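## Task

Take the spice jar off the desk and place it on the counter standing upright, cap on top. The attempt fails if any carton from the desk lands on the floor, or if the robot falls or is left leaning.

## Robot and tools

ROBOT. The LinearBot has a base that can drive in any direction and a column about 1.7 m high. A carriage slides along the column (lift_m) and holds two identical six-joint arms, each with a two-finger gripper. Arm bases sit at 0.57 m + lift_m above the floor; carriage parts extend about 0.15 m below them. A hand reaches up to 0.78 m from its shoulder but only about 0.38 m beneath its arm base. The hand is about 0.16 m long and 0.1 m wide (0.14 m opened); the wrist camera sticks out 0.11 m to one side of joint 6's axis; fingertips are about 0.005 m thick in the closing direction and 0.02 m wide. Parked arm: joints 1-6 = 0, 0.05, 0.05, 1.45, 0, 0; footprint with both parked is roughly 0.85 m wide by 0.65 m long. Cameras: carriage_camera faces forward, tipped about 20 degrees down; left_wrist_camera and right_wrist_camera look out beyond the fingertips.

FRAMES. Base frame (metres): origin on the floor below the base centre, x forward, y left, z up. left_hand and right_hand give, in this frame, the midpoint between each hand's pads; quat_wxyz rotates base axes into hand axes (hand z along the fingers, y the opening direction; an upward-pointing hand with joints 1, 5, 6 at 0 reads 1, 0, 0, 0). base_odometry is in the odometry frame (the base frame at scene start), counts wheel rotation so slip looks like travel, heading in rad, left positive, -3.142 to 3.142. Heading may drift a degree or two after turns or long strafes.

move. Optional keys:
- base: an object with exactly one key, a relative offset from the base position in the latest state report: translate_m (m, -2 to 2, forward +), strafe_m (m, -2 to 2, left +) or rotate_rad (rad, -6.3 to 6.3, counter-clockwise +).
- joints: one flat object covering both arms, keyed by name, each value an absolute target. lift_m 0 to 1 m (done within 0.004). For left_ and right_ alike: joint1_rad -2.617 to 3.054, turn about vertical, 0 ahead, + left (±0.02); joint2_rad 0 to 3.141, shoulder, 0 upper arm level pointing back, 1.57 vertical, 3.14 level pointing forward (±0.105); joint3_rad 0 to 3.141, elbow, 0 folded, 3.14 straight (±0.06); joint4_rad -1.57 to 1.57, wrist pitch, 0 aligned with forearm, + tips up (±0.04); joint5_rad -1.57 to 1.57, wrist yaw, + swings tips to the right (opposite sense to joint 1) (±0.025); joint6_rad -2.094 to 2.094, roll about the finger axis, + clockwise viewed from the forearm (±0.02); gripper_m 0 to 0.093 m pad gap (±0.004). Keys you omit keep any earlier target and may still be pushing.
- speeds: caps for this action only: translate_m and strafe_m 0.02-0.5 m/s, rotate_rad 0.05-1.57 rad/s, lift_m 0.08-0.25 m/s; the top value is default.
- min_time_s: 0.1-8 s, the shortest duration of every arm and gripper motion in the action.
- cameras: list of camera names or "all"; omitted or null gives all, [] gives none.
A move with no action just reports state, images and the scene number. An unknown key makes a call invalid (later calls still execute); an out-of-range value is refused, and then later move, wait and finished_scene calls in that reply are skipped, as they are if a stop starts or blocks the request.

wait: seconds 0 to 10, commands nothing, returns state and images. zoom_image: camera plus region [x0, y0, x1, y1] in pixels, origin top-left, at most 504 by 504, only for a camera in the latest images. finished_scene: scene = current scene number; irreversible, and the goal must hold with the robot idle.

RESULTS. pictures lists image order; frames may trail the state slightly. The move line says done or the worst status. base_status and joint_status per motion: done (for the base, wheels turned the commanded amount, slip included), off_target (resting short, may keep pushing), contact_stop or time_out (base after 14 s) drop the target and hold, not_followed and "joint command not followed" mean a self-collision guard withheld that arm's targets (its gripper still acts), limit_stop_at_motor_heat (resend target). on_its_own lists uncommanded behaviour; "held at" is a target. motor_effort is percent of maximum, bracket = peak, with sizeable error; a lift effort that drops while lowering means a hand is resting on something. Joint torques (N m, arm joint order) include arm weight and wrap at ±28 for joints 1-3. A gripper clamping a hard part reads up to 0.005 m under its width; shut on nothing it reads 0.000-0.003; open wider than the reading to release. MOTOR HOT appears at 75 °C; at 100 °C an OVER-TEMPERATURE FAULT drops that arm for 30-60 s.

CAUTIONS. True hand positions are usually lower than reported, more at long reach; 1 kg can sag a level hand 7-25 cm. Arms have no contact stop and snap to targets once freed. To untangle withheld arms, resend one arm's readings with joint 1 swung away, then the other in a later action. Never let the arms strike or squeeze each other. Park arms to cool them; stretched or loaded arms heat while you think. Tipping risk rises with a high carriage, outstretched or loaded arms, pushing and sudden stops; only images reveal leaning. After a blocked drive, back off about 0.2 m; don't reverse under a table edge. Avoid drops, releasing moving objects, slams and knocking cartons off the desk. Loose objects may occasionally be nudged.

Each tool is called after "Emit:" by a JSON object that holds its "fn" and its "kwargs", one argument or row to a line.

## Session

Emit:
{"fn": "move", "kwargs": {
  "joints": {"lift_m": 0.9},
  "cameras": ["carriage_camera"]
}}

Emit:
{"fn": "move", "kwargs": {
  "base": {"rotate_rad": 1.5},
  "cameras": ["carriage_camera"]
}}

Emit:
{"fn": "move", "kwargs": {
  "base": {"rotate_rad": 1.6},
  "cameras": ["carriage_camera"]
}}

Scene clock: 2.93 s.
Joint torques (N m): left_arm=[0.65 4.34 5.94 -0.22 -0.14 -0.05] | right_arm=[-0.03 4.36 7.05 -0.13 -0.01 -0.13]
move: done
base_odometry: x=+0.000 y=+0.000 heading=+0.000
base_status: not commanded
joint_positions: lift_m=+0.900 left_joint1_rad=-0.017 left_joint2_rad=+0.038 left_joint3_rad=+0.047 left_joint4_rad=+1.430 left_joint5_rad=+0.018 left_joint6_rad=-0.006 left_gripper_m=+0.09396 right_joint1_rad=-0.013 right_joint2_rad=+0.048 right_joint3_rad=+0.042 right_joint4_rad=+1.441 right_joint5_rad=+0.022 right_joint6_rad=-0.023 right_gripper_m=+0.09396
joint_status: all done
motor_effort: lift_m=+31(38) drive_wheels=-1(4)
left_hand: x=+0.2657 y=+0.3054 z=+1.8838 quat_wxyz=(+0.998, +0.009, +0.066, -0.012) (m; base frame)
right_hand: x=+0.2676 y=-0.3133 z=+1.8825 quat_wxyz=(+0.997, +0.011, +0.068, -0.019) (m; base frame)
pictures: carriage_camera
Images, in order (width x height): carriage_camera 504x504.

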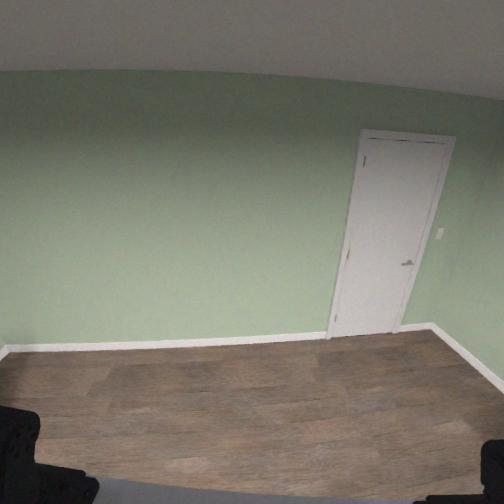

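Scene clock: 5.97 s.
Joint torques (N m): left_arm=[0.54 4.37 5.9 -0.21 -0.14 -0.04] | right_arm=[-0.03 4.36 7.06 -0.12 -0.01 -0.12]
move: done
base_odometry: x=+0.000 y=+0.000 heading=+1.499
base_status: done
joint_positions: lift_m=+0.900 left_joint1_rad=-0.017 left_joint2_rad=+0.038 left_joint3_rad=+0.047 left_joint4_rad=+1.430 left_joint5_rad=+0.017 left_joint6_rad=-0.006 left_gripper_m=+0.09397 right_joint1_rad=-0.013 right_joint2_rad=+0.048 right_joint3_rad=+0.042 right_joint4_rad=+1.440 right_joint5_rad=+0.022 right_joint6_rad=-0.023 right_gripper_m=+0.09397
joint_status: not commanded
motor_effort: lift_m=+31(31) drive_wheels=+6(19)
left_hand: x=+0.2657 y=+0.3055 z=+1.8838 quat_wxyz=(+0.998, +0.009, +0.066, -0.012) (m; base frame)
right_hand: x=+0.2678 y=-0.3133 z=+1.8825 quat_wxyz=(+0.997, +0.011, +0.068, -0.019) (m; base frame)
pictures: carriage_camera
Images, in order (width x height): carriage_camera 504x504.

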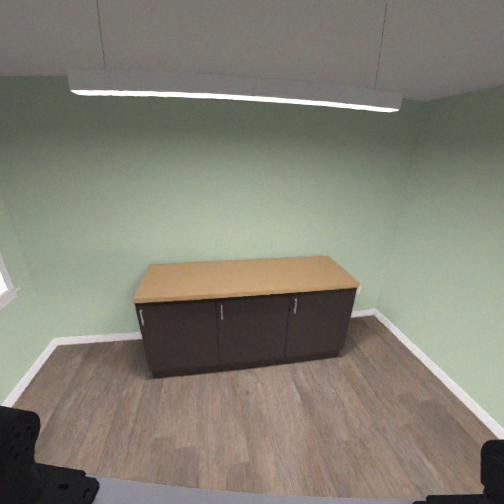

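Scene clock: 9.10 s.
Joint torques (N m): left_arm=[0.58 4.38 5.94 -0.22 -0.11 -0.06] | right_arm=[-0.01 4.37 7.04 -0.13 -0.01 -0.11]
move: done
base_odometry: x=+0.000 y=+0.000 heading=+3.099
base_status: done
joint_positions: lift_m=+0.900 left_joint1_rad=-0.017 left_joint2_rad=+0.038 left_joint3_rad=+0.047 left_joint4_rad=+1.430 left_joint5_rad=+0.017 left_joint6_rad=-0.006 left_gripper_m=+0.09398 right_joint1_rad=-0.013 right_joint2_rad=+0.048 right_joint3_rad=+0.042 right_joint4_rad=+1.440 right_joint5_rad=+0.022 right_joint6_rad=-0.023 right_gripper_m=+0.09398
joint_status: not commanded
motor_effort: lift_m=+31(31) drive_wheels=+7(15)
left_hand: x=+0.2657 y=+0.3055 z=+1.8838 quat_wxyz=(+0.998, +0.009, +0.066, -0.012) (m; base frame)
right_hand: x=+0.2679 y=-0.3133 z=+1.8825 quat_wxyz=(+0.997, +0.011, +0.068, -0.019) (m; base frame)
pictures: carriage_camera
Images, in order (width x height): carriage_camera 504x504.

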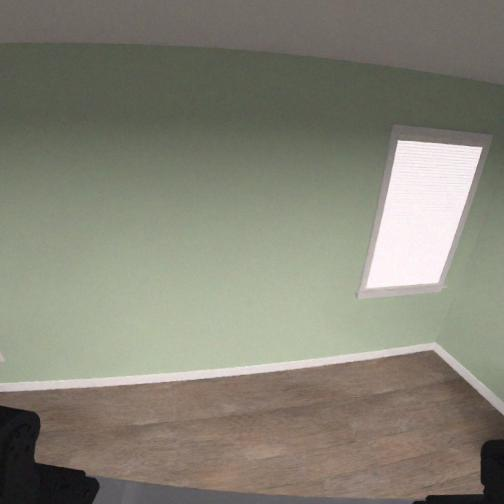

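Emit:
{"fn": "move", "kwargs": {
  "base": {"rotate_rad": 1.5},
  "cameras": ["carriage_camera"]
}}

Emit:
{"fn": "zoom_image", "kwargs": {
  "camera": "carriage_camera",
  "region": [100, 200, 440, 420]
}}

Scene clock: 16.90 s.
Joint torques (N m): left_arm=[0.64 4.34 5.96 -0.21 -0.12 -0.04] | right_arm=[-0.02 4.36 7.02 -0.13 -0.01 -0.13]
move: done
base_odometry: x=+0.000 y=+0.000 heading=-1.685
base_status: done
joint_positions: lift_m=+0.900 left_joint1_rad=-0.017 left_joint2_rad=+0.038 left_joint3_rad=+0.047 left_joint4_rad=+1.430 left_joint5_rad=+0.017 left_joint6_rad=-0.006 left_gripper_m=+0.09398 right_joint1_rad=-0.013 right_joint2_rad=+0.048 right_joint3_rad=+0.042 right_joint4_rad=+1.440 right_joint5_rad=+0.022 right_joint6_rad=-0.023 right_gripper_m=+0.09398
joint_status: not commanded
motor_effort: lift_m=+31(31) drive_wheels=+6(14)
left_hand: x=+0.2657 y=+0.3056 z=+1.8838 quat_wxyz=(+0.998, +0.009, +0.066, -0.012) (m; base frame)
right_hand: x=+0.2679 y=-0.3133 z=+1.8825 quat_wxyz=(+0.997, +0.011, +0.068, -0.019) (m; base frame)
pictures: carriage_camera
Images, in order (width x height): carriage_camera 504x504.

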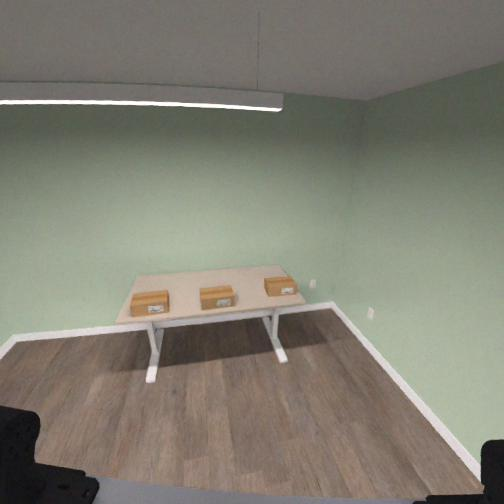

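Scaled by 1.482 from the camera's 504x504 image, which has a finer 720x720 frame.

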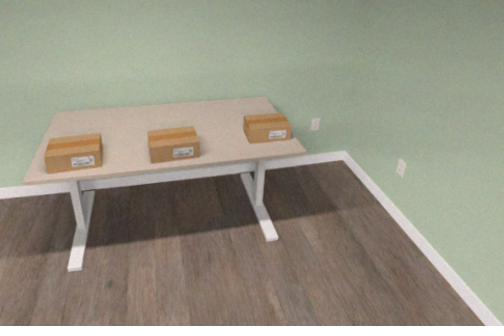

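Emit:
{"fn": "move", "kwargs": {
  "base": {"rotate_rad": 0.188},
  "joints": {"lift_m": 0.99},
  "cameras": []
}}

Emit:
{"fn": "move", "kwargs": {
  "base": {"translate_m": 0.95},
  "speeds": {"translate_m": 0.35},
  "cameras": ["carriage_camera"]
}}

Emit:
{"fn": "zoom_image", "kwargs": {
  "camera": "carriage_camera",
  "region": [90, 310, 430, 490]
}}

Scene clock: 26.70 s.
Joint torques (N m): left_arm=[0.57 4.34 5.91 -0.21 -0.12 -0.04] | right_arm=[-0.03 4.41 7.01 -0.12 -0.01 -0.11]
move: done
base_odometry: x=+0.000 y=+0.000 heading=-1.497
base_status: done
joint_positions: lift_m=+0.990 left_joint1_rad=-0.017 left_joint2_rad=+0.038 left_joint3_rad=+0.047 left_joint4_rad=+1.429 left_joint5_rad=+0.017 left_joint6_rad=-0.006 left_gripper_m=+0.09398 right_joint1_rad=-0.013 right_joint2_rad=+0.048 right_joint3_rad=+0.042 right_joint4_rad=+1.440 right_joint5_rad=+0.022 right_joint6_rad=-0.023 right_gripper_m=+0.09398
joint_status: all done
motor_effort: lift_m=+31(37) drive_wheels=+7(13)
left_hand: x=+0.2658 y=+0.3055 z=+1.9738 quat_wxyz=(+0.998, +0.009, +0.066, -0.012) (m; base frame)
right_hand: x=+0.2679 y=-0.3133 z=+1.9725 quat_wxyz=(+0.997, +0.011, +0.068, -0.019) (m; base frame)
pictures: none
No camera images: "cameras" was empty.

Scene clock: 31.10 s.
Joint torques (N m): left_arm=[0.59 4.19 5.91 -0.25 -0.11 -0.05] | right_arm=[-0.02 4.33 6.99 -0.13 -0.01 -0.12]
move: done
base_odometry: x=+0.071 y=-0.947 heading=-1.496
base_status: done
joint_positions: lift_m=+0.990 left_joint1_rad=-0.017 left_joint2_rad=+0.038 left_joint3_rad=+0.047 left_joint4_rad=+1.429 left_joint5_rad=+0.017 left_joint6_rad=-0.006 left_gripper_m=+0.09398 right_joint1_rad=-0.013 right_joint2_rad=+0.048 right_joint3_rad=+0.042 right_joint4_rad=+1.440 right_joint5_rad=+0.022 right_joint6_rad=-0.023 right_gripper_m=+0.09398
joint_status: not commanded
motor_effort: lift_m=+31(31) drive_wheels=-11(23)
left_hand: x=+0.2658 y=+0.3055 z=+1.9738 quat_wxyz=(+0.998, +0.009, +0.066, -0.012) (m; base frame)
right_hand: x=+0.2678 y=-0.3133 z=+1.9725 quat_wxyz=(+0.997, +0.011, +0.068, -0.019) (m; base frame)
pictures: carriage_camera
Images, in order (width x height): carriage_camera 504x504.

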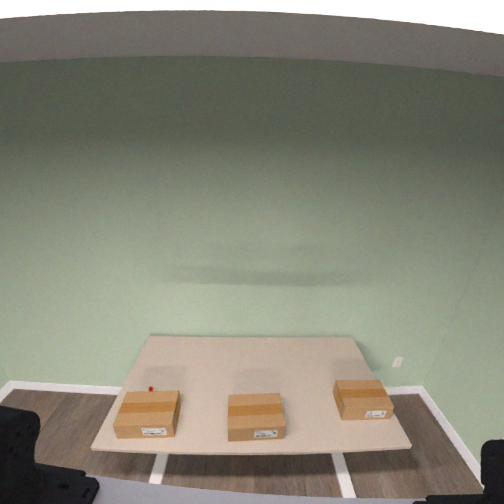

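Scaled by 1.482 from the camera's 504x504 image, which has a finer 720x720 frame.

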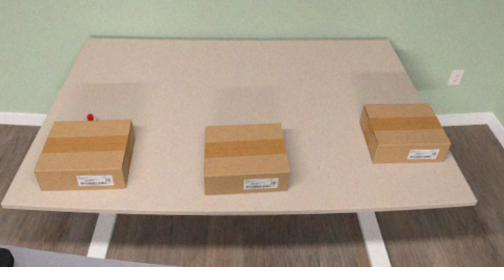

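Emit:
{"fn": "move", "kwargs": {
  "base": {"strafe_m": 0.25},
  "joints": {"lift_m": 0.68},
  "speeds": {"strafe_m": 0.3},
  "cameras": []
}}

Emit:
{"fn": "move", "kwargs": {
  "base": {"translate_m": 0.28},
  "speeds": {"translate_m": 0.25},
  "joints": {"left_joint1_rad": 0.0, "left_joint2_rad": 1.9, "left_joint3_rad": 0.72, "left_joint4_rad": 0.06, "left_joint5_rad": 0.0, "left_joint6_rad": 0.0},
  "min_time_s": 2.5,
  "cameras": ["carriage_camera", "left_wrist_camera"]
}}

Emit:
{"fn": "zoom_image", "kwargs": {
  "camera": "left_wrist_camera",
  "region": [100, 0, 350, 250]
}}

Scene clock: 50.83 s.
Joint torques (N m): left_arm=[0.75 4.3 5.93 -0.22 -0.12 -0.06] | right_arm=[0.01 4.37 7.04 -0.13 -0.01 -0.12]
move: done
base_odometry: x=+0.321 y=-0.929 heading=-1.496
base_status: done
joint_positions: lift_m=+0.680 left_joint1_rad=-0.018 left_joint2_rad=+0.038 left_joint3_rad=+0.047 left_joint4_rad=+1.430 left_joint5_rad=+0.017 left_joint6_rad=-0.006 left_gripper_m=+0.09398 right_joint1_rad=-0.013 right_joint2_rad=+0.048 right_joint3_rad=+0.042 right_joint4_rad=+1.440 right_joint5_rad=+0.022 right_joint6_rad=-0.023 right_gripper_m=+0.09398
joint_status: all done
motor_effort: lift_m=+28(29) drive_wheels=+1(13)
left_hand: x=+0.2657 y=+0.3055 z=+1.6641 quat_wxyz=(+0.998, +0.009, +0.066, -0.012) (m; base frame)
right_hand: x=+0.2678 y=-0.3133 z=+1.6628 quat_wxyz=(+0.997, +0.011, +0.068, -0.019) (m; base frame)
pictures: none
No camera images: "cameras" was empty.

Scene clock: 53.70 s.
Joint torques (N m): left_arm=[1.11 -8.02 7.12 1.5 -0.2 0.02] | right_arm=[-0.02 4.34 6.97 -0.12 -0.01 -0.12]
move: done
base_odometry: x=+0.342 y=-1.208 heading=-1.496
base_status: done
joint_positions: lift_m=+0.680 left_joint1_rad=-0.006 left_joint2_rad=+1.887 left_joint3_rad=+0.700 left_joint4_rad=+0.076 left_joint5_rad=+0.008 left_joint6_rad=-0.006 left_gripper_m=+0.09398 right_joint1_rad=-0.013 right_joint2_rad=+0.048 right_joint3_rad=+0.042 right_joint4_rad=+1.441 right_joint5_rad=+0.022 right_joint6_rad=-0.023 right_gripper_m=+0.09398
joint_status: all done
motor_effort: lift_m=+28(28) drive_wheels=-7(11)
left_hand: x=+0.5913 y=+0.3056 z=+1.1739 quat_wxyz=(+0.228, +0.001, +0.974, -0.005) (m; base frame)
right_hand: x=+0.2677 y=-0.3133 z=+1.6628 quat_wxyz=(+0.997, +0.011, +0.068, -0.019) (m; base frame)
pictures: carriage_camera, left_wrist_camera
Images, in order (width x height): carriage_camera 504x504, left_wrist_camera 504x504.

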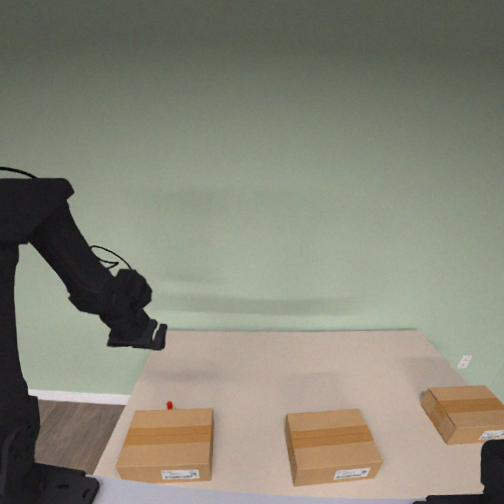

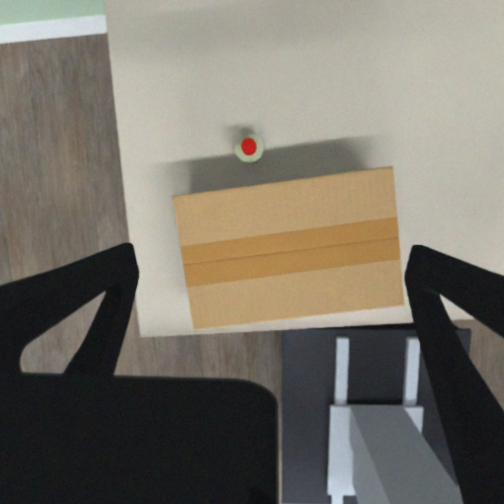

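Scaled by 2.016 from the camera's 504x504 image, which has a finer 720x720 frame.

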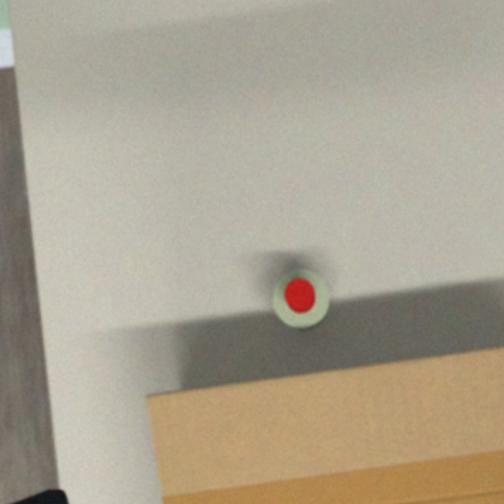

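Emit:
{"fn": "move", "kwargs": {
  "joints": {"left_joint1_rad": 0.018, "left_joint2_rad": 2.89, "left_joint3_rad": 2.007, "left_joint4_rad": -0.70, "left_joint5_rad": 0.0, "left_joint6_rad": 0.0},
  "min_time_s": 2.5,
  "cameras": ["left_wrist_camera"]
}}

Emit:
{"fn": "move", "kwargs": {
  "joints": {"lift_m": 0.56},
  "speeds": {"lift_m": 0.12},
  "cameras": ["left_wrist_camera", "carriage_camera"]
}}

Scene clock: 99.90 s.
Joint torques (N m): left_arm=[1.01 -14.83 7.76 0.42 -0.19 0.01] | right_arm=[-0.01 4.37 7.01 -0.13 -0.02 -0.12]
move: done
base_odometry: x=+0.342 y=-1.208 heading=-1.496
base_status: not commanded
joint_positions: lift_m=+0.680 left_joint1_rad=+0.013 left_joint2_rad=+2.869 left_joint3_rad=+1.985 left_joint4_rad=-0.685 left_joint5_rad=+0.007 left_joint6_rad=-0.006 left_gripper_m=+0.09398 right_joint1_rad=-0.013 right_joint2_rad=+0.048 right_joint3_rad=+0.042 right_joint4_rad=+1.441 right_joint5_rad=+0.022 right_joint6_rad=-0.023 right_gripper_m=+0.09398
joint_status: all done
motor_effort: lift_m=+28(28) drive_wheels=-6(9)
left_hand: x=+0.7096 y=+0.3139 z=+1.0222 quat_wxyz=(+0.002, -0.009, +1.000, -0.003) (m; base frame)
right_hand: x=+0.2677 y=-0.3133 z=+1.6628 quat_wxyz=(+0.997, +0.011, +0.068, -0.019) (m; base frame)
pictures: left_wrist_camera
Images, in order (width x height): left_wrist_camera 504x504.

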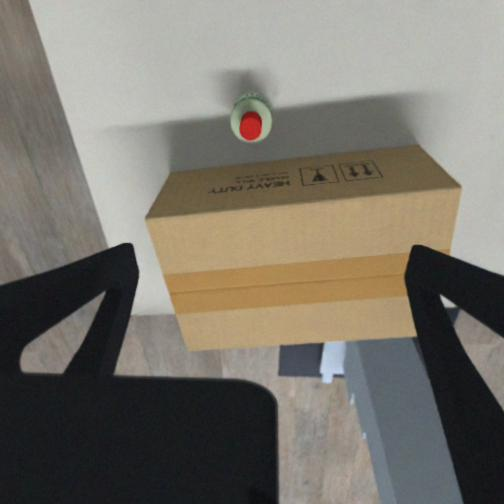

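Scene clock: 101.33 s.
Joint torques (N m): left_arm=[1.21 -15.92 7.08 0.42 -0.19 0.02] | right_arm=[0.03 4.33 7.01 -0.13 -0.01 -0.11]
move: done
base_odometry: x=+0.342 y=-1.208 heading=-1.496
base_status: not commanded
joint_positions: lift_m=+0.560 left_joint1_rad=+0.013 left_joint2_rad=+2.880 left_joint3_rad=+1.993 left_joint4_rad=-0.691 left_joint5_rad=+0.007 left_joint6_rad=-0.006 left_gripper_m=+0.09398 right_joint1_rad=-0.013 right_joint2_rad=+0.048 right_joint3_rad=+0.042 right_joint4_rad=+1.441 right_joint5_rad=+0.022 right_joint6_rad=-0.023 right_gripper_m=+0.09398
joint_status: all done
motor_effort: lift_m=+27(28) drive_wheels=+4(9)
left_hand: x=+0.7071 y=+0.3139 z=+0.8986 quat_wxyz=(-0.004, -0.009, +1.000, -0.003) (m; base frame)
right_hand: x=+0.2677 y=-0.3133 z=+1.5428 quat_wxyz=(+0.997, +0.011, +0.068, -0.019) (m; base frame)
pictures: carriage_camera, left_wrist_camera
Images, in order (width x height): carriage_camera 504x504, left_wrist_camera 504x504.

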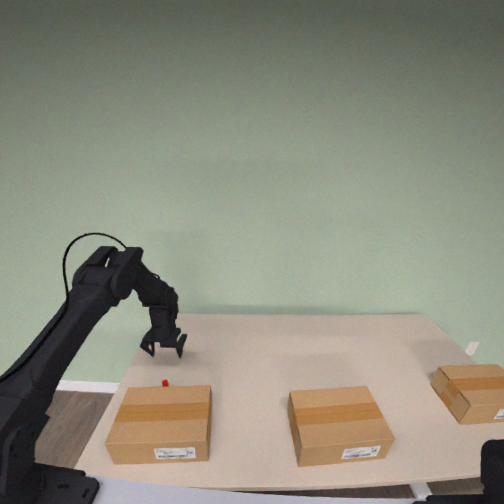

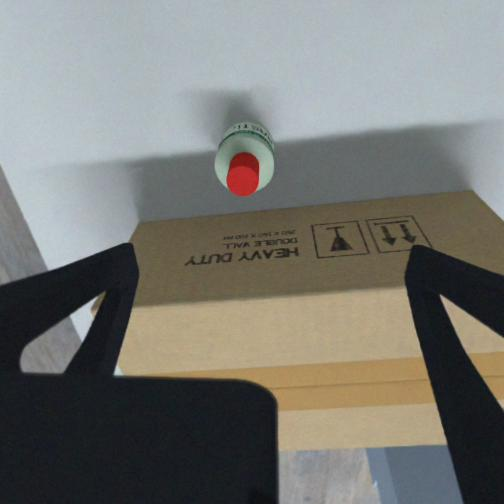

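Emit:
{"fn": "zoom_image", "kwargs": {
  "camera": "left_wrist_camera",
  "region": [180, 90, 310, 220]
}}

Scaled by 3.877 from the camera's 504x504 image, which has a finer 720x720 frame.

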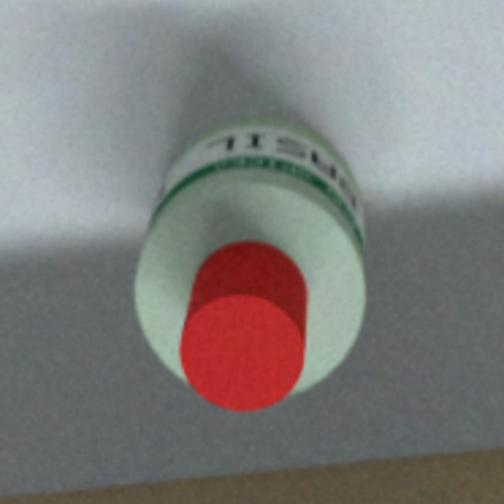

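Emit:
{"fn": "zoom_image", "kwargs": {
  "camera": "carriage_camera",
  "region": [120, 280, 220, 400]
}}

Scaled by 4.200 from the camera's 504x504 image, which has a finer 720x720 frame.

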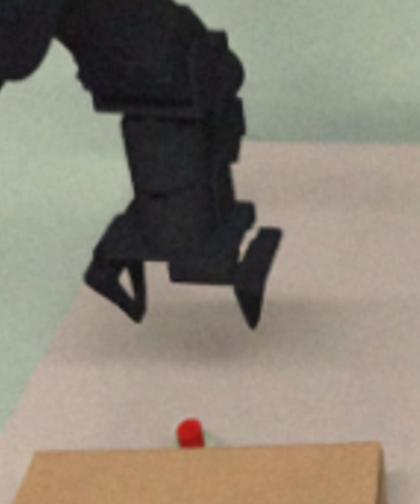

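Emit:
{"fn": "move", "kwargs": {
  "joints": {"lift_m": 0.505, "left_joint1_rad": 0.048},
  "speeds": {"lift_m": 0.1},
  "cameras": ["left_wrist_camera", "carriage_camera"]
}}

Emit:
{"fn": "zoom_image", "kwargs": {
  "camera": "left_wrist_camera",
  "region": [130, 100, 380, 350]
}}

Emit:
{"fn": "zoom_image", "kwargs": {
  "camera": "carriage_camera",
  "region": [120, 280, 220, 400]
}}

Scene clock: 166.13 s.
Joint torques (N m): left_arm=[0.39 -16.18 6.82 0.47 -0.16 0.02] | right_arm=[0.01 4.37 6.98 -0.12 -0.02 -0.13]
move: done
base_odometry: x=+0.342 y=-1.208 heading=-1.496
base_status: not commanded
joint_positions: lift_m=+0.505 left_joint1_rad=+0.051 left_joint2_rad=+2.882 left_joint3_rad=+1.995 left_joint4_rad=-0.694 left_joint5_rad=+0.005 left_joint6_rad=-0.006 left_gripper_m=+0.09398 right_joint1_rad=-0.013 right_joint2_rad=+0.048 right_joint3_rad=+0.042 right_joint4_rad=+1.441 right_joint5_rad=+0.022 right_joint6_rad=-0.023 right_gripper_m=+0.09398
joint_status: all done
motor_effort: lift_m=+27(28) drive_wheels=+2(8)
left_hand: x=+0.7057 y=+0.3324 z=+0.8428 quat_wxyz=(-0.006, -0.028, +1.000, -0.002) (m; base frame)
right_hand: x=+0.2677 y=-0.3133 z=+1.4878 quat_wxyz=(+0.997, +0.011, +0.068, -0.019) (m; base frame)
pictures: carriage_camera, left_wrist_camera
Images, in order (width x height): carriage_camera 504x504, left_wrist_camera 504x504.

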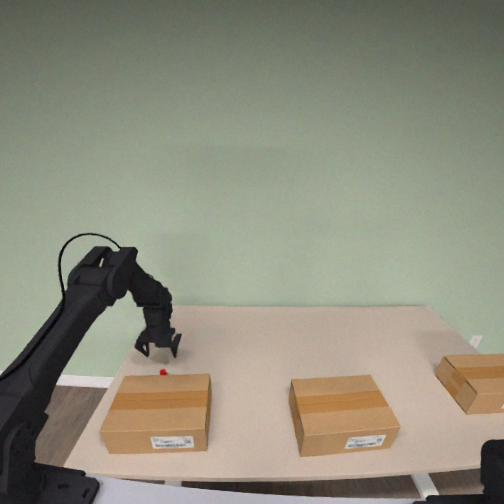

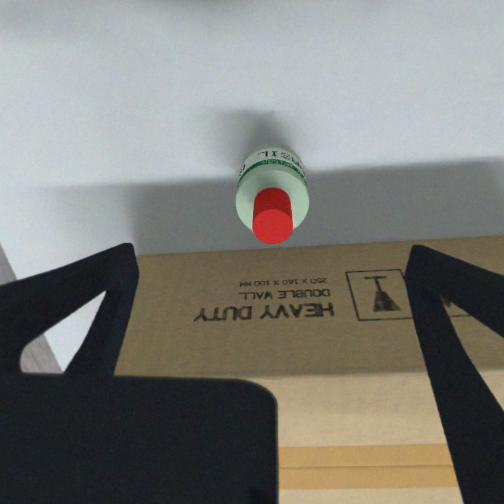

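Scaled by 2.016 from the camera's 504x504 image, which has a finer 720x720 frame.

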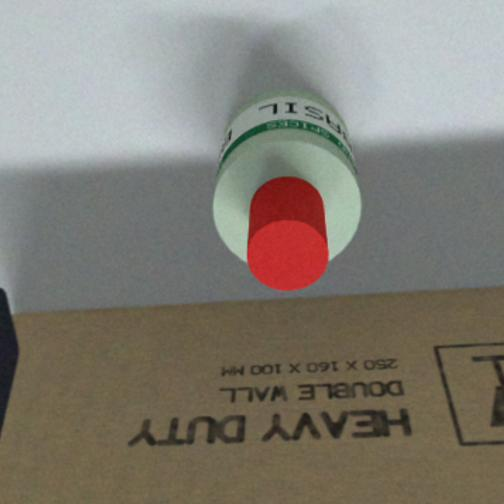

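Scaled by 4.200 from the camera's 504x504 image, which has a finer 720x720 frame.

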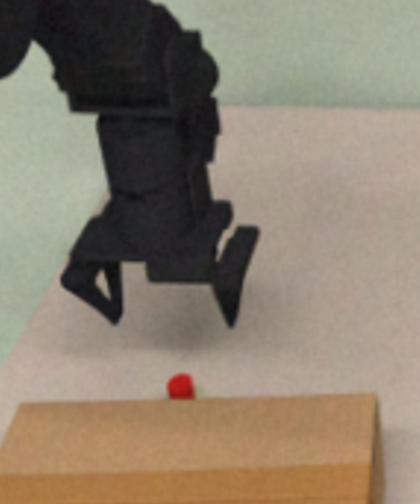

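Emit:
{"fn": "move", "kwargs": {
  "joints": {"lift_m": 0.45},
  "speeds": {"lift_m": 0.08},
  "cameras": ["left_wrist_camera", "carriage_camera"]
}}

Emit:
{"fn": "zoom_image", "kwargs": {
  "camera": "carriage_camera",
  "region": [110, 280, 210, 400]
}}

Scene clock: 181.70 s.
Joint torques (N m): left_arm=[0.4 -16.13 6.68 0.47 -0.18 0.01] | right_arm=[0.06 4.37 7.02 -0.13 -0.01 -0.11]
move: done
base_odometry: x=+0.342 y=-1.208 heading=-1.496
base_status: not commanded
joint_positions: lift_m=+0.450 left_joint1_rad=+0.051 left_joint2_rad=+2.884 left_joint3_rad=+1.996 left_joint4_rad=-0.696 left_joint5_rad=+0.005 left_joint6_rad=-0.006 left_gripper_m=+0.09398 right_joint1_rad=-0.013 right_joint2_rad=+0.048 right_joint3_rad=+0.042 right_joint4_rad=+1.441 right_joint5_rad=+0.022 right_joint6_rad=-0.023 right_gripper_m=+0.09398
joint_status: all done
motor_effort: lift_m=+27(28) drive_wheels=+7(9)
left_hand: x=+0.7054 y=+0.3323 z=+0.7874 quat_wxyz=(-0.006, -0.028, +1.000, -0.002) (m; base frame)
right_hand: x=+0.2677 y=-0.3133 z=+1.4328 quat_wxyz=(+0.997, +0.011, +0.068, -0.019) (m; base frame)
pictures: carriage_camera, left_wrist_camera
Images, in order (width x height): carriage_camera 504x504, left_wrist_camera 504x504.

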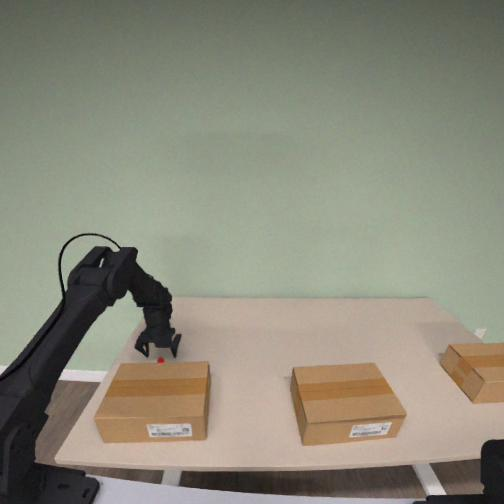

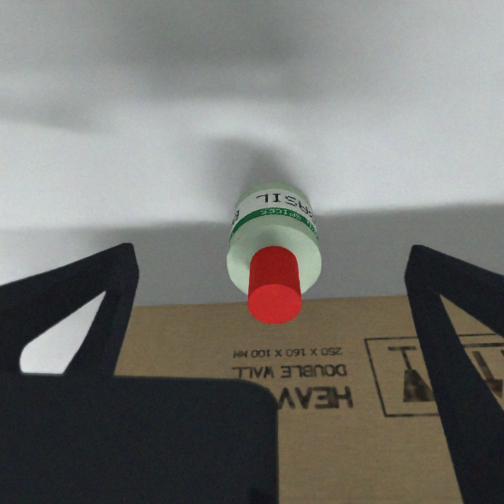

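Scaled by 4.200 from the camera's 504x504 image, which has a finer 720x720 frame.

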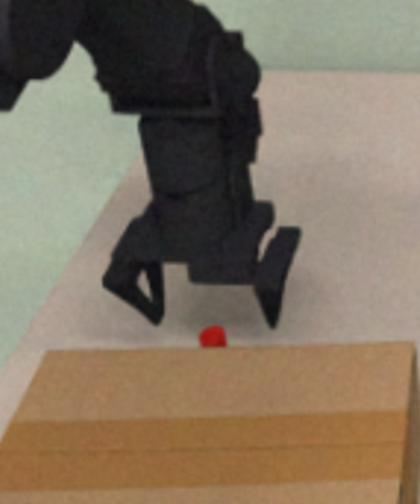

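Emit:
{"fn": "move", "kwargs": {
  "joints": {"lift_m": 0.43},
  "speeds": {"lift_m": 0.08},
  "cameras": []
}}

Emit:
{"fn": "move", "kwargs": {
  "joints": {"lift_m": 0.42},
  "speeds": {"lift_m": 0.08},
  "cameras": ["left_wrist_camera", "carriage_camera"]
}}

Emit:
{"fn": "zoom_image", "kwargs": {
  "camera": "carriage_camera",
  "region": [110, 280, 210, 400]
}}

Scene clock: 200.73 s.
Joint torques (N m): left_arm=[0.38 -16.35 6.6 0.5 -0.17 0.02] | right_arm=[-0.02 4.4 7.02 -0.13 -0.01 -0.13]
move: done
base_odometry: x=+0.342 y=-1.208 heading=-1.496
base_status: not commanded
joint_positions: lift_m=+0.430 left_joint1_rad=+0.051 left_joint2_rad=+2.885 left_joint3_rad=+1.997 left_joint4_rad=-0.697 left_joint5_rad=+0.005 left_joint6_rad=-0.006 left_gripper_m=+0.09398 right_joint1_rad=-0.013 right_joint2_rad=+0.048 right_joint3_rad=+0.042 right_joint4_rad=+1.441 right_joint5_rad=+0.022 right_joint6_rad=-0.023 right_gripper_m=+0.09398
joint_status: all done
motor_effort: lift_m=+28(28) drive_wheels=+4(8)
left_hand: x=+0.7050 y=+0.3323 z=+0.7668 quat_wxyz=(-0.007, -0.028, +1.000, -0.002) (m; base frame)
right_hand: x=+0.2677 y=-0.3133 z=+1.4128 quat_wxyz=(+0.997, +0.011, +0.068, -0.019) (m; base frame)
pictures: none
No camera images: "cameras" was empty.

Scene clock: 201.23 s.
Joint torques (N m): left_arm=[0.42 -16.53 6.46 0.52 -0.16 0.02] | right_arm=[0.03 4.37 7.04 -0.13 -0.02 -0.12]
move: done
base_odometry: x=+0.342 y=-1.208 heading=-1.496
base_status: not commanded
joint_positions: lift_m=+0.420 left_joint1_rad=+0.051 left_joint2_rad=+2.886 left_joint3_rad=+1.998 left_joint4_rad=-0.697 left_joint5_rad=+0.005 left_joint6_rad=-0.006 left_gripper_m=+0.09398 right_joint1_rad=-0.013 right_joint2_rad=+0.048 right_joint3_rad=+0.042 right_joint4_rad=+1.441 right_joint5_rad=+0.022 right_joint6_rad=-0.023 right_gripper_m=+0.09398
joint_status: all done
motor_effort: lift_m=+27(28) drive_wheels=+4(8)
left_hand: x=+0.7052 y=+0.3323 z=+0.7568 quat_wxyz=(-0.007, -0.028, +1.000, -0.002) (m; base frame)
right_hand: x=+0.2677 y=-0.3133 z=+1.4028 quat_wxyz=(+0.997, +0.011, +0.068, -0.019) (m; base frame)
pictures: carriage_camera, left_wrist_camera
Images, in order (width x height): carriage_camera 504x504, left_wrist_camera 504x504.

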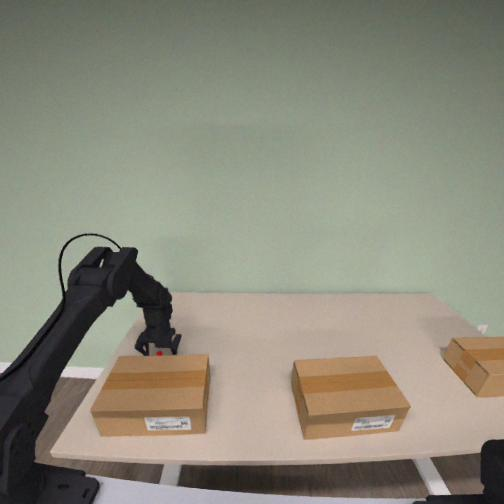

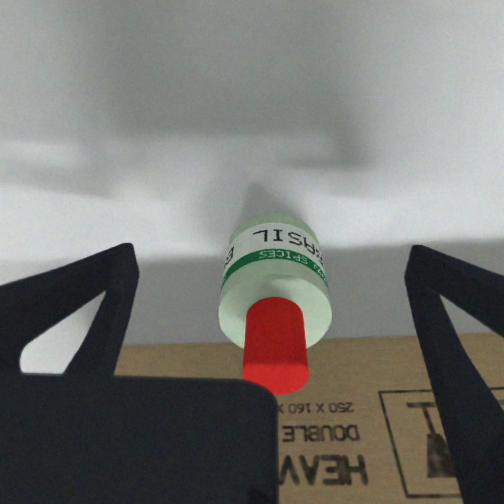

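Scaled by 4.200 from the camera's 504x504 image, which has a finer 720x720 frame.

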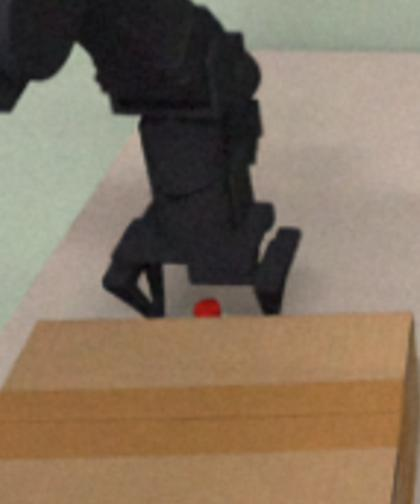

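Emit:
{"fn": "move", "kwargs": {
  "joints": {"lift_m": 0.413},
  "speeds": {"lift_m": 0.08},
  "cameras": []
}}

Emit:
{"fn": "move", "kwargs": {
  "joints": {"left_gripper_m": 0.05},
  "min_time_s": 1.5,
  "cameras": ["left_wrist_camera"]
}}

Emit:
{"fn": "move", "kwargs": {
  "joints": {"left_gripper_m": 0.038},
  "min_time_s": 1.5,
  "cameras": ["left_wrist_camera"]
}}

Scene clock: 209.97 s.
Joint torques (N m): left_arm=[0.4 -16.72 6.5 0.5 -0.17 0.02] | right_arm=[0.03 4.4 7.06 -0.12 -0.01 -0.12]
move: done
base_odometry: x=+0.342 y=-1.208 heading=-1.496
base_status: not commanded
joint_positions: lift_m=+0.413 left_joint1_rad=+0.051 left_joint2_rad=+2.890 left_joint3_rad=+1.998 left_joint4_rad=-0.698 left_joint5_rad=+0.005 left_joint6_rad=-0.006 left_gripper_m=+0.09398 right_joint1_rad=-0.013 right_joint2_rad=+0.048 right_joint3_rad=+0.042 right_joint4_rad=+1.441 right_joint5_rad=+0.022 right_joint6_rad=-0.023 right_gripper_m=+0.09398
joint_status: all done
motor_effort: lift_m=+28(29) drive_wheels=+3(9)
left_hand: x=+0.7038 y=+0.3323 z=+0.7482 quat_wxyz=(-0.009, -0.028, +1.000, -0.002) (m; base frame)
right_hand: x=+0.2677 y=-0.3133 z=+1.3958 quat_wxyz=(+0.997, +0.011, +0.068, -0.019) (m; base frame)
pictures: none
No camera images: "cameras" was empty.

Scene clock: 211.77 s.
Joint torques (N m): left_arm=[0.36 -16.8 6.46 0.49 -0.17 0.02] | right_arm=[0.01 4.38 7.06 -0.12 -0.02 -0.12]
move: done
base_odometry: x=+0.342 y=-1.208 heading=-1.496
base_status: not commanded
joint_positions: lift_m=+0.413 left_joint1_rad=+0.051 left_joint2_rad=+2.890 left_joint3_rad=+1.998 left_joint4_rad=-0.698 left_joint5_rad=+0.005 left_joint6_rad=-0.006 left_gripper_m=+0.05010 right_joint1_rad=-0.013 right_joint2_rad=+0.048 right_joint3_rad=+0.042 right_joint4_rad=+1.441 right_joint5_rad=+0.022 right_joint6_rad=-0.023 right_gripper_m=+0.09398
joint_status: all done
motor_effort: lift_m=+27(28) drive_wheels=+5(10)
left_hand: x=+0.7038 y=+0.3323 z=+0.7482 quat_wxyz=(-0.009, -0.028, +1.000, -0.002) (m; base frame)
right_hand: x=+0.2677 y=-0.3133 z=+1.3958 quat_wxyz=(+0.997, +0.011, +0.068, -0.019) (m; base frame)
pictures: left_wrist_camera
Images, in order (width x height): left_wrist_camera 504x504.

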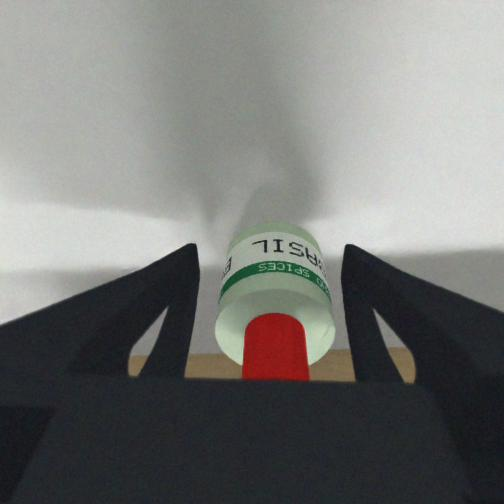

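Scene clock: 213.57 s.
Joint torques (N m): left_arm=[0.39 -16.84 6.42 0.48 -0.18 0.01] | right_arm=[0.01 4.33 7.05 -0.12 0 -0.12]
move: done
base_odometry: x=+0.342 y=-1.208 heading=-1.496
base_status: not commanded
joint_positions: lift_m=+0.413 left_joint1_rad=+0.051 left_joint2_rad=+2.890 left_joint3_rad=+1.998 left_joint4_rad=-0.698 left_joint5_rad=+0.005 left_joint6_rad=-0.006 left_gripper_m=+0.03813 right_joint1_rad=-0.013 right_joint2_rad=+0.048 right_joint3_rad=+0.042 right_joint4_rad=+1.441 right_joint5_rad=+0.022 right_joint6_rad=-0.023 right_gripper_m=+0.09398
joint_status: all done
motor_effort: lift_m=+28(28) drive_wheels=+2(6)
left_hand: x=+0.7038 y=+0.3323 z=+0.7482 quat_wxyz=(-0.009, -0.028, +1.000, -0.002) (m; base frame)
right_hand: x=+0.2677 y=-0.3133 z=+1.3958 quat_wxyz=(+0.997, +0.011, +0.068, -0.019) (m; base frame)
pictures: left_wrist_camera
Images, in order (width x height): left_wrist_camera 504x504.

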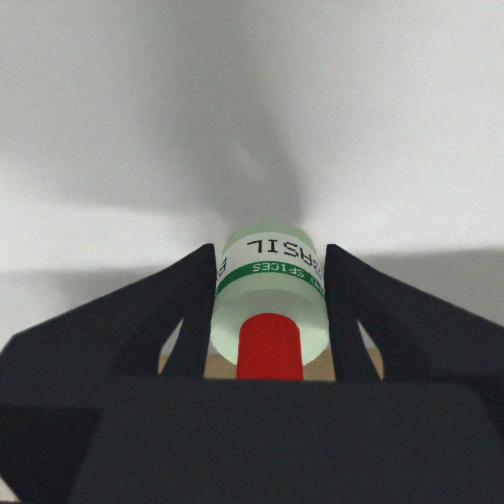

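Emit:
{"fn": "move", "kwargs": {
  "joints": {"left_gripper_m": 0.033},
  "min_time_s": 1,
  "cameras": []
}}

Emit:
{"fn": "move", "kwargs": {
  "joints": {"left_gripper_m": 0.029},
  "min_time_s": 1,
  "cameras": ["left_wrist_camera"]
}}

Scene clock: 218.77 s.
Joint torques (N m): left_arm=[0.39 -16.87 6.45 0.5 -0.16 0.02] | right_arm=[0.01 4.4 7.04 -0.14 -0.01 -0.13]
move: done
base_odometry: x=+0.342 y=-1.208 heading=-1.496
base_status: not commanded
joint_positions: lift_m=+0.413 left_joint1_rad=+0.051 left_joint2_rad=+2.890 left_joint3_rad=+1.998 left_joint4_rad=-0.698 left_joint5_rad=+0.005 left_joint6_rad=-0.006 left_gripper_m=+0.03430 right_joint1_rad=-0.013 right_joint2_rad=+0.048 right_joint3_rad=+0.042 right_joint4_rad=+1.441 right_joint5_rad=+0.022 right_joint6_rad=-0.023 right_gripper_m=+0.09398
joint_status: all done
motor_effort: lift_m=+28(28) drive_wheels=+4(6)
left_hand: x=+0.7038 y=+0.3323 z=+0.7482 quat_wxyz=(-0.009, -0.028, +1.000, -0.002) (m; base frame)
right_hand: x=+0.2677 y=-0.3133 z=+1.3958 quat_wxyz=(+0.997, +0.011, +0.068, -0.019) (m; base frame)
pictures: none
No camera images: "cameras" was empty.

Scene clock: 220.07 s.
Joint torques (N m): left_arm=[0.4 -16.81 6.42 0.5 -0.16 0.02] | right_arm=[-0.01 4.4 7.04 -0.12 0 -0.12]
move: off_target
base_odometry: x=+0.342 y=-1.208 heading=-1.496
base_status: not commanded
joint_positions: lift_m=+0.413 left_joint1_rad=+0.051 left_joint2_rad=+2.890 left_joint3_rad=+1.998 left_joint4_rad=-0.698 left_joint5_rad=+0.005 left_joint6_rad=-0.006 left_gripper_m=+0.03429 right_joint1_rad=-0.013 right_joint2_rad=+0.048 right_joint3_rad=+0.042 right_joint4_rad=+1.441 right_joint5_rad=+0.022 right_joint6_rad=-0.023 right_gripper_m=+0.09398
joint_status: left_gripper_m off_target (ended at +0.03429, target +0.02900)
motor_effort: lift_m=+28(28) drive_wheels=+3(6)
left_hand: x=+0.7038 y=+0.3323 z=+0.7482 quat_wxyz=(-0.009, -0.028, +1.000, -0.002) (m; base frame)
right_hand: x=+0.2677 y=-0.3133 z=+1.3958 quat_wxyz=(+0.997, +0.011, +0.068, -0.019) (m; base frame)
pictures: left_wrist_camera
Images, in order (width x height): left_wrist_camera 504x504.

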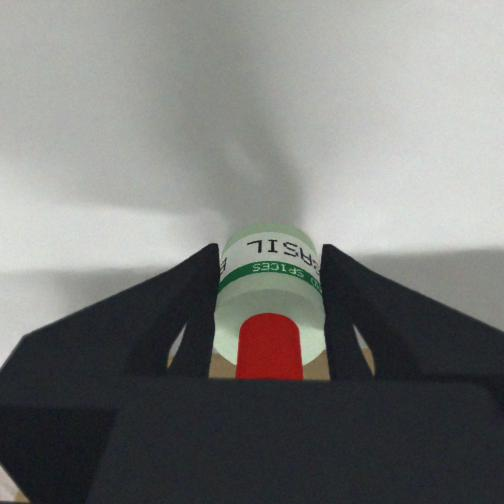

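Emit:
{"fn": "move", "kwargs": {
  "joints": {"lift_m": 0.45},
  "speeds": {"lift_m": 0.08},
  "cameras": ["left_wrist_camera"]
}}

Emit:
{"fn": "move", "kwargs": {
  "joints": {"lift_m": 0.66},
  "speeds": {"lift_m": 0.12},
  "cameras": ["left_wrist_camera", "carriage_camera"]
}}

Emit:
{"fn": "zoom_image", "kwargs": {
  "camera": "carriage_camera",
  "region": [110, 280, 210, 400]
}}

Scene clock: 225.53 s.
Joint torques (N m): left_arm=[0.29 -16.84 6.35 0.49 -0.17 0.02] | right_arm=[-0.02 4.45 7.06 -0.13 0 -0.11]
move: done
base_odometry: x=+0.342 y=-1.208 heading=-1.496
base_status: not commanded
joint_positions: lift_m=+0.450 left_joint1_rad=+0.051 left_joint2_rad=+2.890 left_joint3_rad=+1.998 left_joint4_rad=-0.699 left_joint5_rad=+0.005 left_joint6_rad=-0.006 left_gripper_m=+0.03428 right_joint1_rad=-0.013 right_joint2_rad=+0.048 right_joint3_rad=+0.042 right_joint4_rad=+1.441 right_joint5_rad=+0.022 right_joint6_rad=-0.023 right_gripper_m=+0.09398
joint_status: all done
motor_effort: lift_m=+31(36) drive_wheels=-8(8)
left_hand: x=+0.7034 y=+0.3322 z=+0.7846 quat_wxyz=(-0.010, -0.028, +1.000, -0.002) (m; base frame)
right_hand: x=+0.2677 y=-0.3133 z=+1.4325 quat_wxyz=(+0.997, +0.011, +0.068, -0.019) (m; base frame)
pictures: left_wrist_camera
Images, in order (width x height): left_wrist_camera 504x504.

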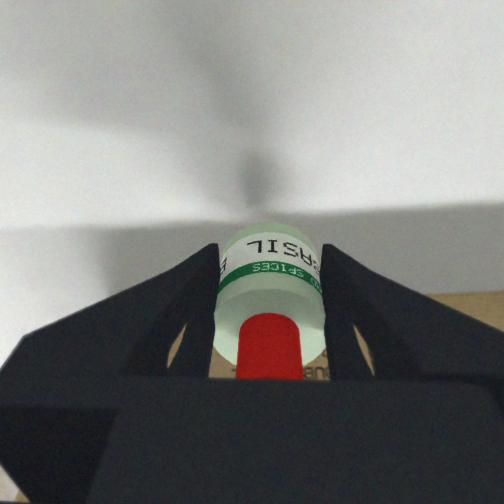

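Scene clock: 227.70 s.
Joint torques (N m): left_arm=[0.43 -17.03 6.42 0.51 -0.17 0.01] | right_arm=[0.02 4.41 7.04 -0.12 -0.03 -0.11]
move: done
base_odometry: x=+0.342 y=-1.208 heading=-1.496
base_status: not commanded
joint_positions: lift_m=+0.660 left_joint1_rad=+0.051 left_joint2_rad=+2.891 left_joint3_rad=+1.998 left_joint4_rad=-0.699 left_joint5_rad=+0.005 left_joint6_rad=-0.006 left_gripper_m=+0.03428 right_joint1_rad=-0.013 right_joint2_rad=+0.048 right_joint3_rad=+0.042 right_joint4_rad=+1.441 right_joint5_rad=+0.022 right_joint6_rad=-0.023 right_gripper_m=+0.09398
joint_status: all done
motor_effort: lift_m=+31(37) drive_wheels=+2(9)
left_hand: x=+0.7030 y=+0.3322 z=+0.9942 quat_wxyz=(-0.011, -0.028, +1.000, -0.003) (m; base frame)
right_hand: x=+0.2677 y=-0.3133 z=+1.6425 quat_wxyz=(+0.997, +0.011, +0.068, -0.019) (m; base frame)
pictures: carriage_camera, left_wrist_camera
Images, in order (width x height): carriage_camera 504x504, left_wrist_camera 504x504.

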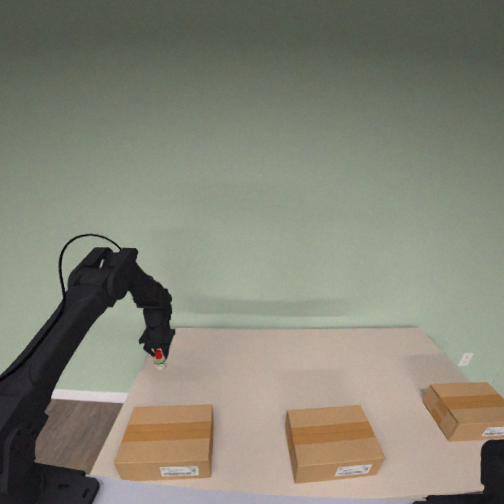

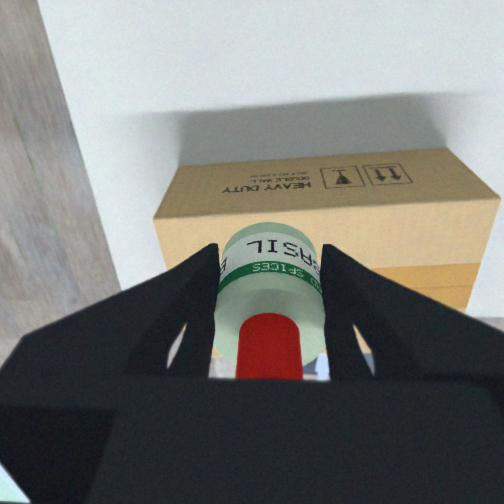

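Scaled by 4.200 from the camera's 504x504 image, which has a finer 720x720 frame.

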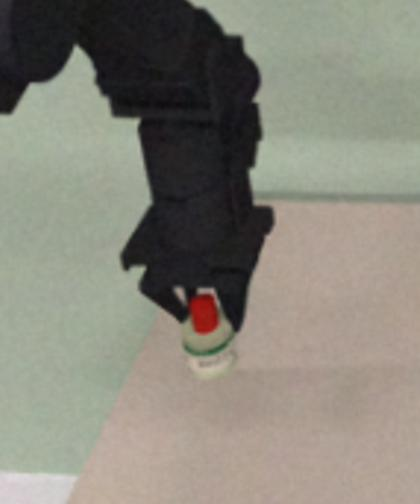

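Emit:
{"fn": "move", "kwargs": {
  "base": {"translate_m": -1.97},
  "speeds": {"translate_m": 0.4},
  "joints": {"left_joint1_rad": 0.02, "left_joint2_rad": 1.22, "left_joint3_rad": 0.91, "left_joint4_rad": -1.26, "lift_m": 0.75},
  "min_time_s": 3.5,
  "cameras": ["left_wrist_camera"]
}}

Emit:
{"fn": "move", "kwargs": {
  "base": {"rotate_rad": 3.117},
  "speeds": {"rotate_rad": 0.9},
  "cameras": ["left_wrist_camera", "carriage_camera"]
}}

Scene clock: 250.53 s.
Joint torques (N m): left_arm=[0.13 -5.03 5.41 0.53 -0.16 0.03] | right_arm=[0.02 4.38 7.05 -0.11 -0.01 -0.13]
move: done
base_odometry: x=+0.194 y=+0.756 heading=-1.496
base_status: done
joint_positions: lift_m=+0.750 left_joint1_rad=+0.025 left_joint2_rad=+1.231 left_joint3_rad=+0.923 left_joint4_rad=-1.253 left_joint5_rad=+0.004 left_joint6_rad=-0.006 left_gripper_m=+0.03428 right_joint1_rad=-0.013 right_joint2_rad=+0.048 right_joint3_rad=+0.042 right_joint4_rad=+1.438 right_joint5_rad=+0.022 right_joint6_rad=-0.023 right_gripper_m=+0.09398
joint_status: all done
motor_effort: lift_m=+31(38) drive_wheels=-2(15)
left_hand: x=+0.4189 y=+0.3130 z=+1.4037 quat_wxyz=(+0.005, -0.016, +1.000, -0.002) (m; base frame)
right_hand: x=+0.2683 y=-0.3133 z=+1.7324 quat_wxyz=(+0.997, +0.011, +0.069, -0.019) (m; base frame)
pictures: left_wrist_camera
Images, in order (width x height): left_wrist_camera 504x504.

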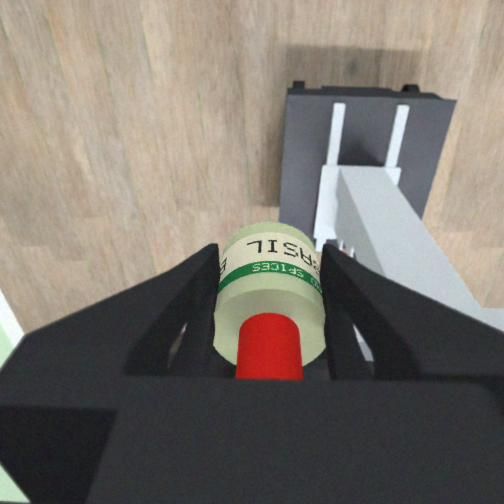

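Scene clock: 255.43 s.
Joint torques (N m): left_arm=[0.42 -5.05 5.41 0.52 -0.14 0.01] | right_arm=[0.03 4.34 6.99 -0.1 0 -0.11]
move: done
base_odometry: x=+0.194 y=+0.756 heading=+1.621
base_status: done
joint_positions: lift_m=+0.750 left_joint1_rad=+0.023 left_joint2_rad=+1.231 left_joint3_rad=+0.923 left_joint4_rad=-1.253 left_joint5_rad=+0.002 left_joint6_rad=-0.006 left_gripper_m=+0.03428 right_joint1_rad=-0.013 right_joint2_rad=+0.048 right_joint3_rad=+0.042 right_joint4_rad=+1.438 right_joint5_rad=+0.022 right_joint6_rad=-0.023 right_gripper_m=+0.09400
joint_status: not commanded
motor_effort: lift_m=+31(31) drive_wheels=+6(14)
left_hand: x=+0.4188 y=+0.3129 z=+1.4037 quat_wxyz=(+0.005, -0.014, +1.000, -0.001) (m; base frame)
right_hand: x=+0.2683 y=-0.3133 z=+1.7324 quat_wxyz=(+0.997, +0.011, +0.069, -0.019) (m; base frame)
pictures: carriage_camera, left_wrist_camera
Images, in order (width x height): carriage_camera 504x504, left_wrist_camera 504x504.

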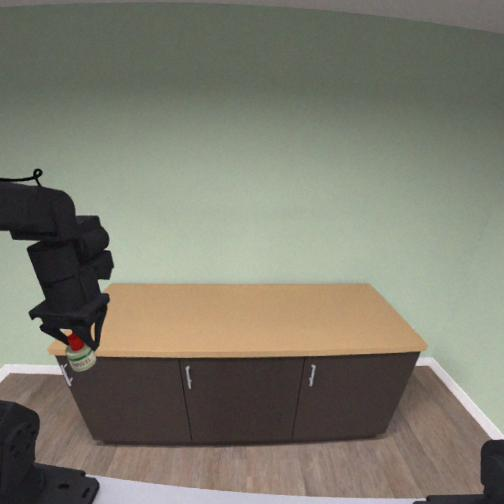

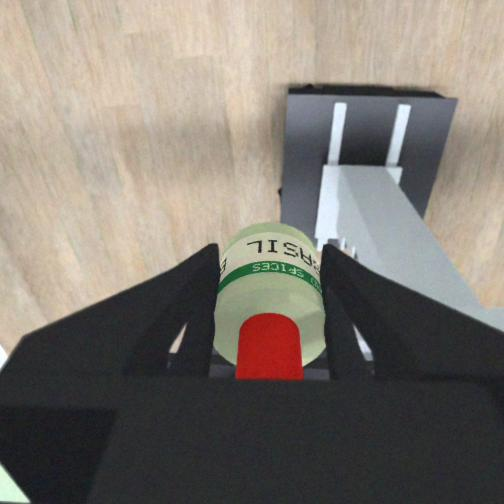

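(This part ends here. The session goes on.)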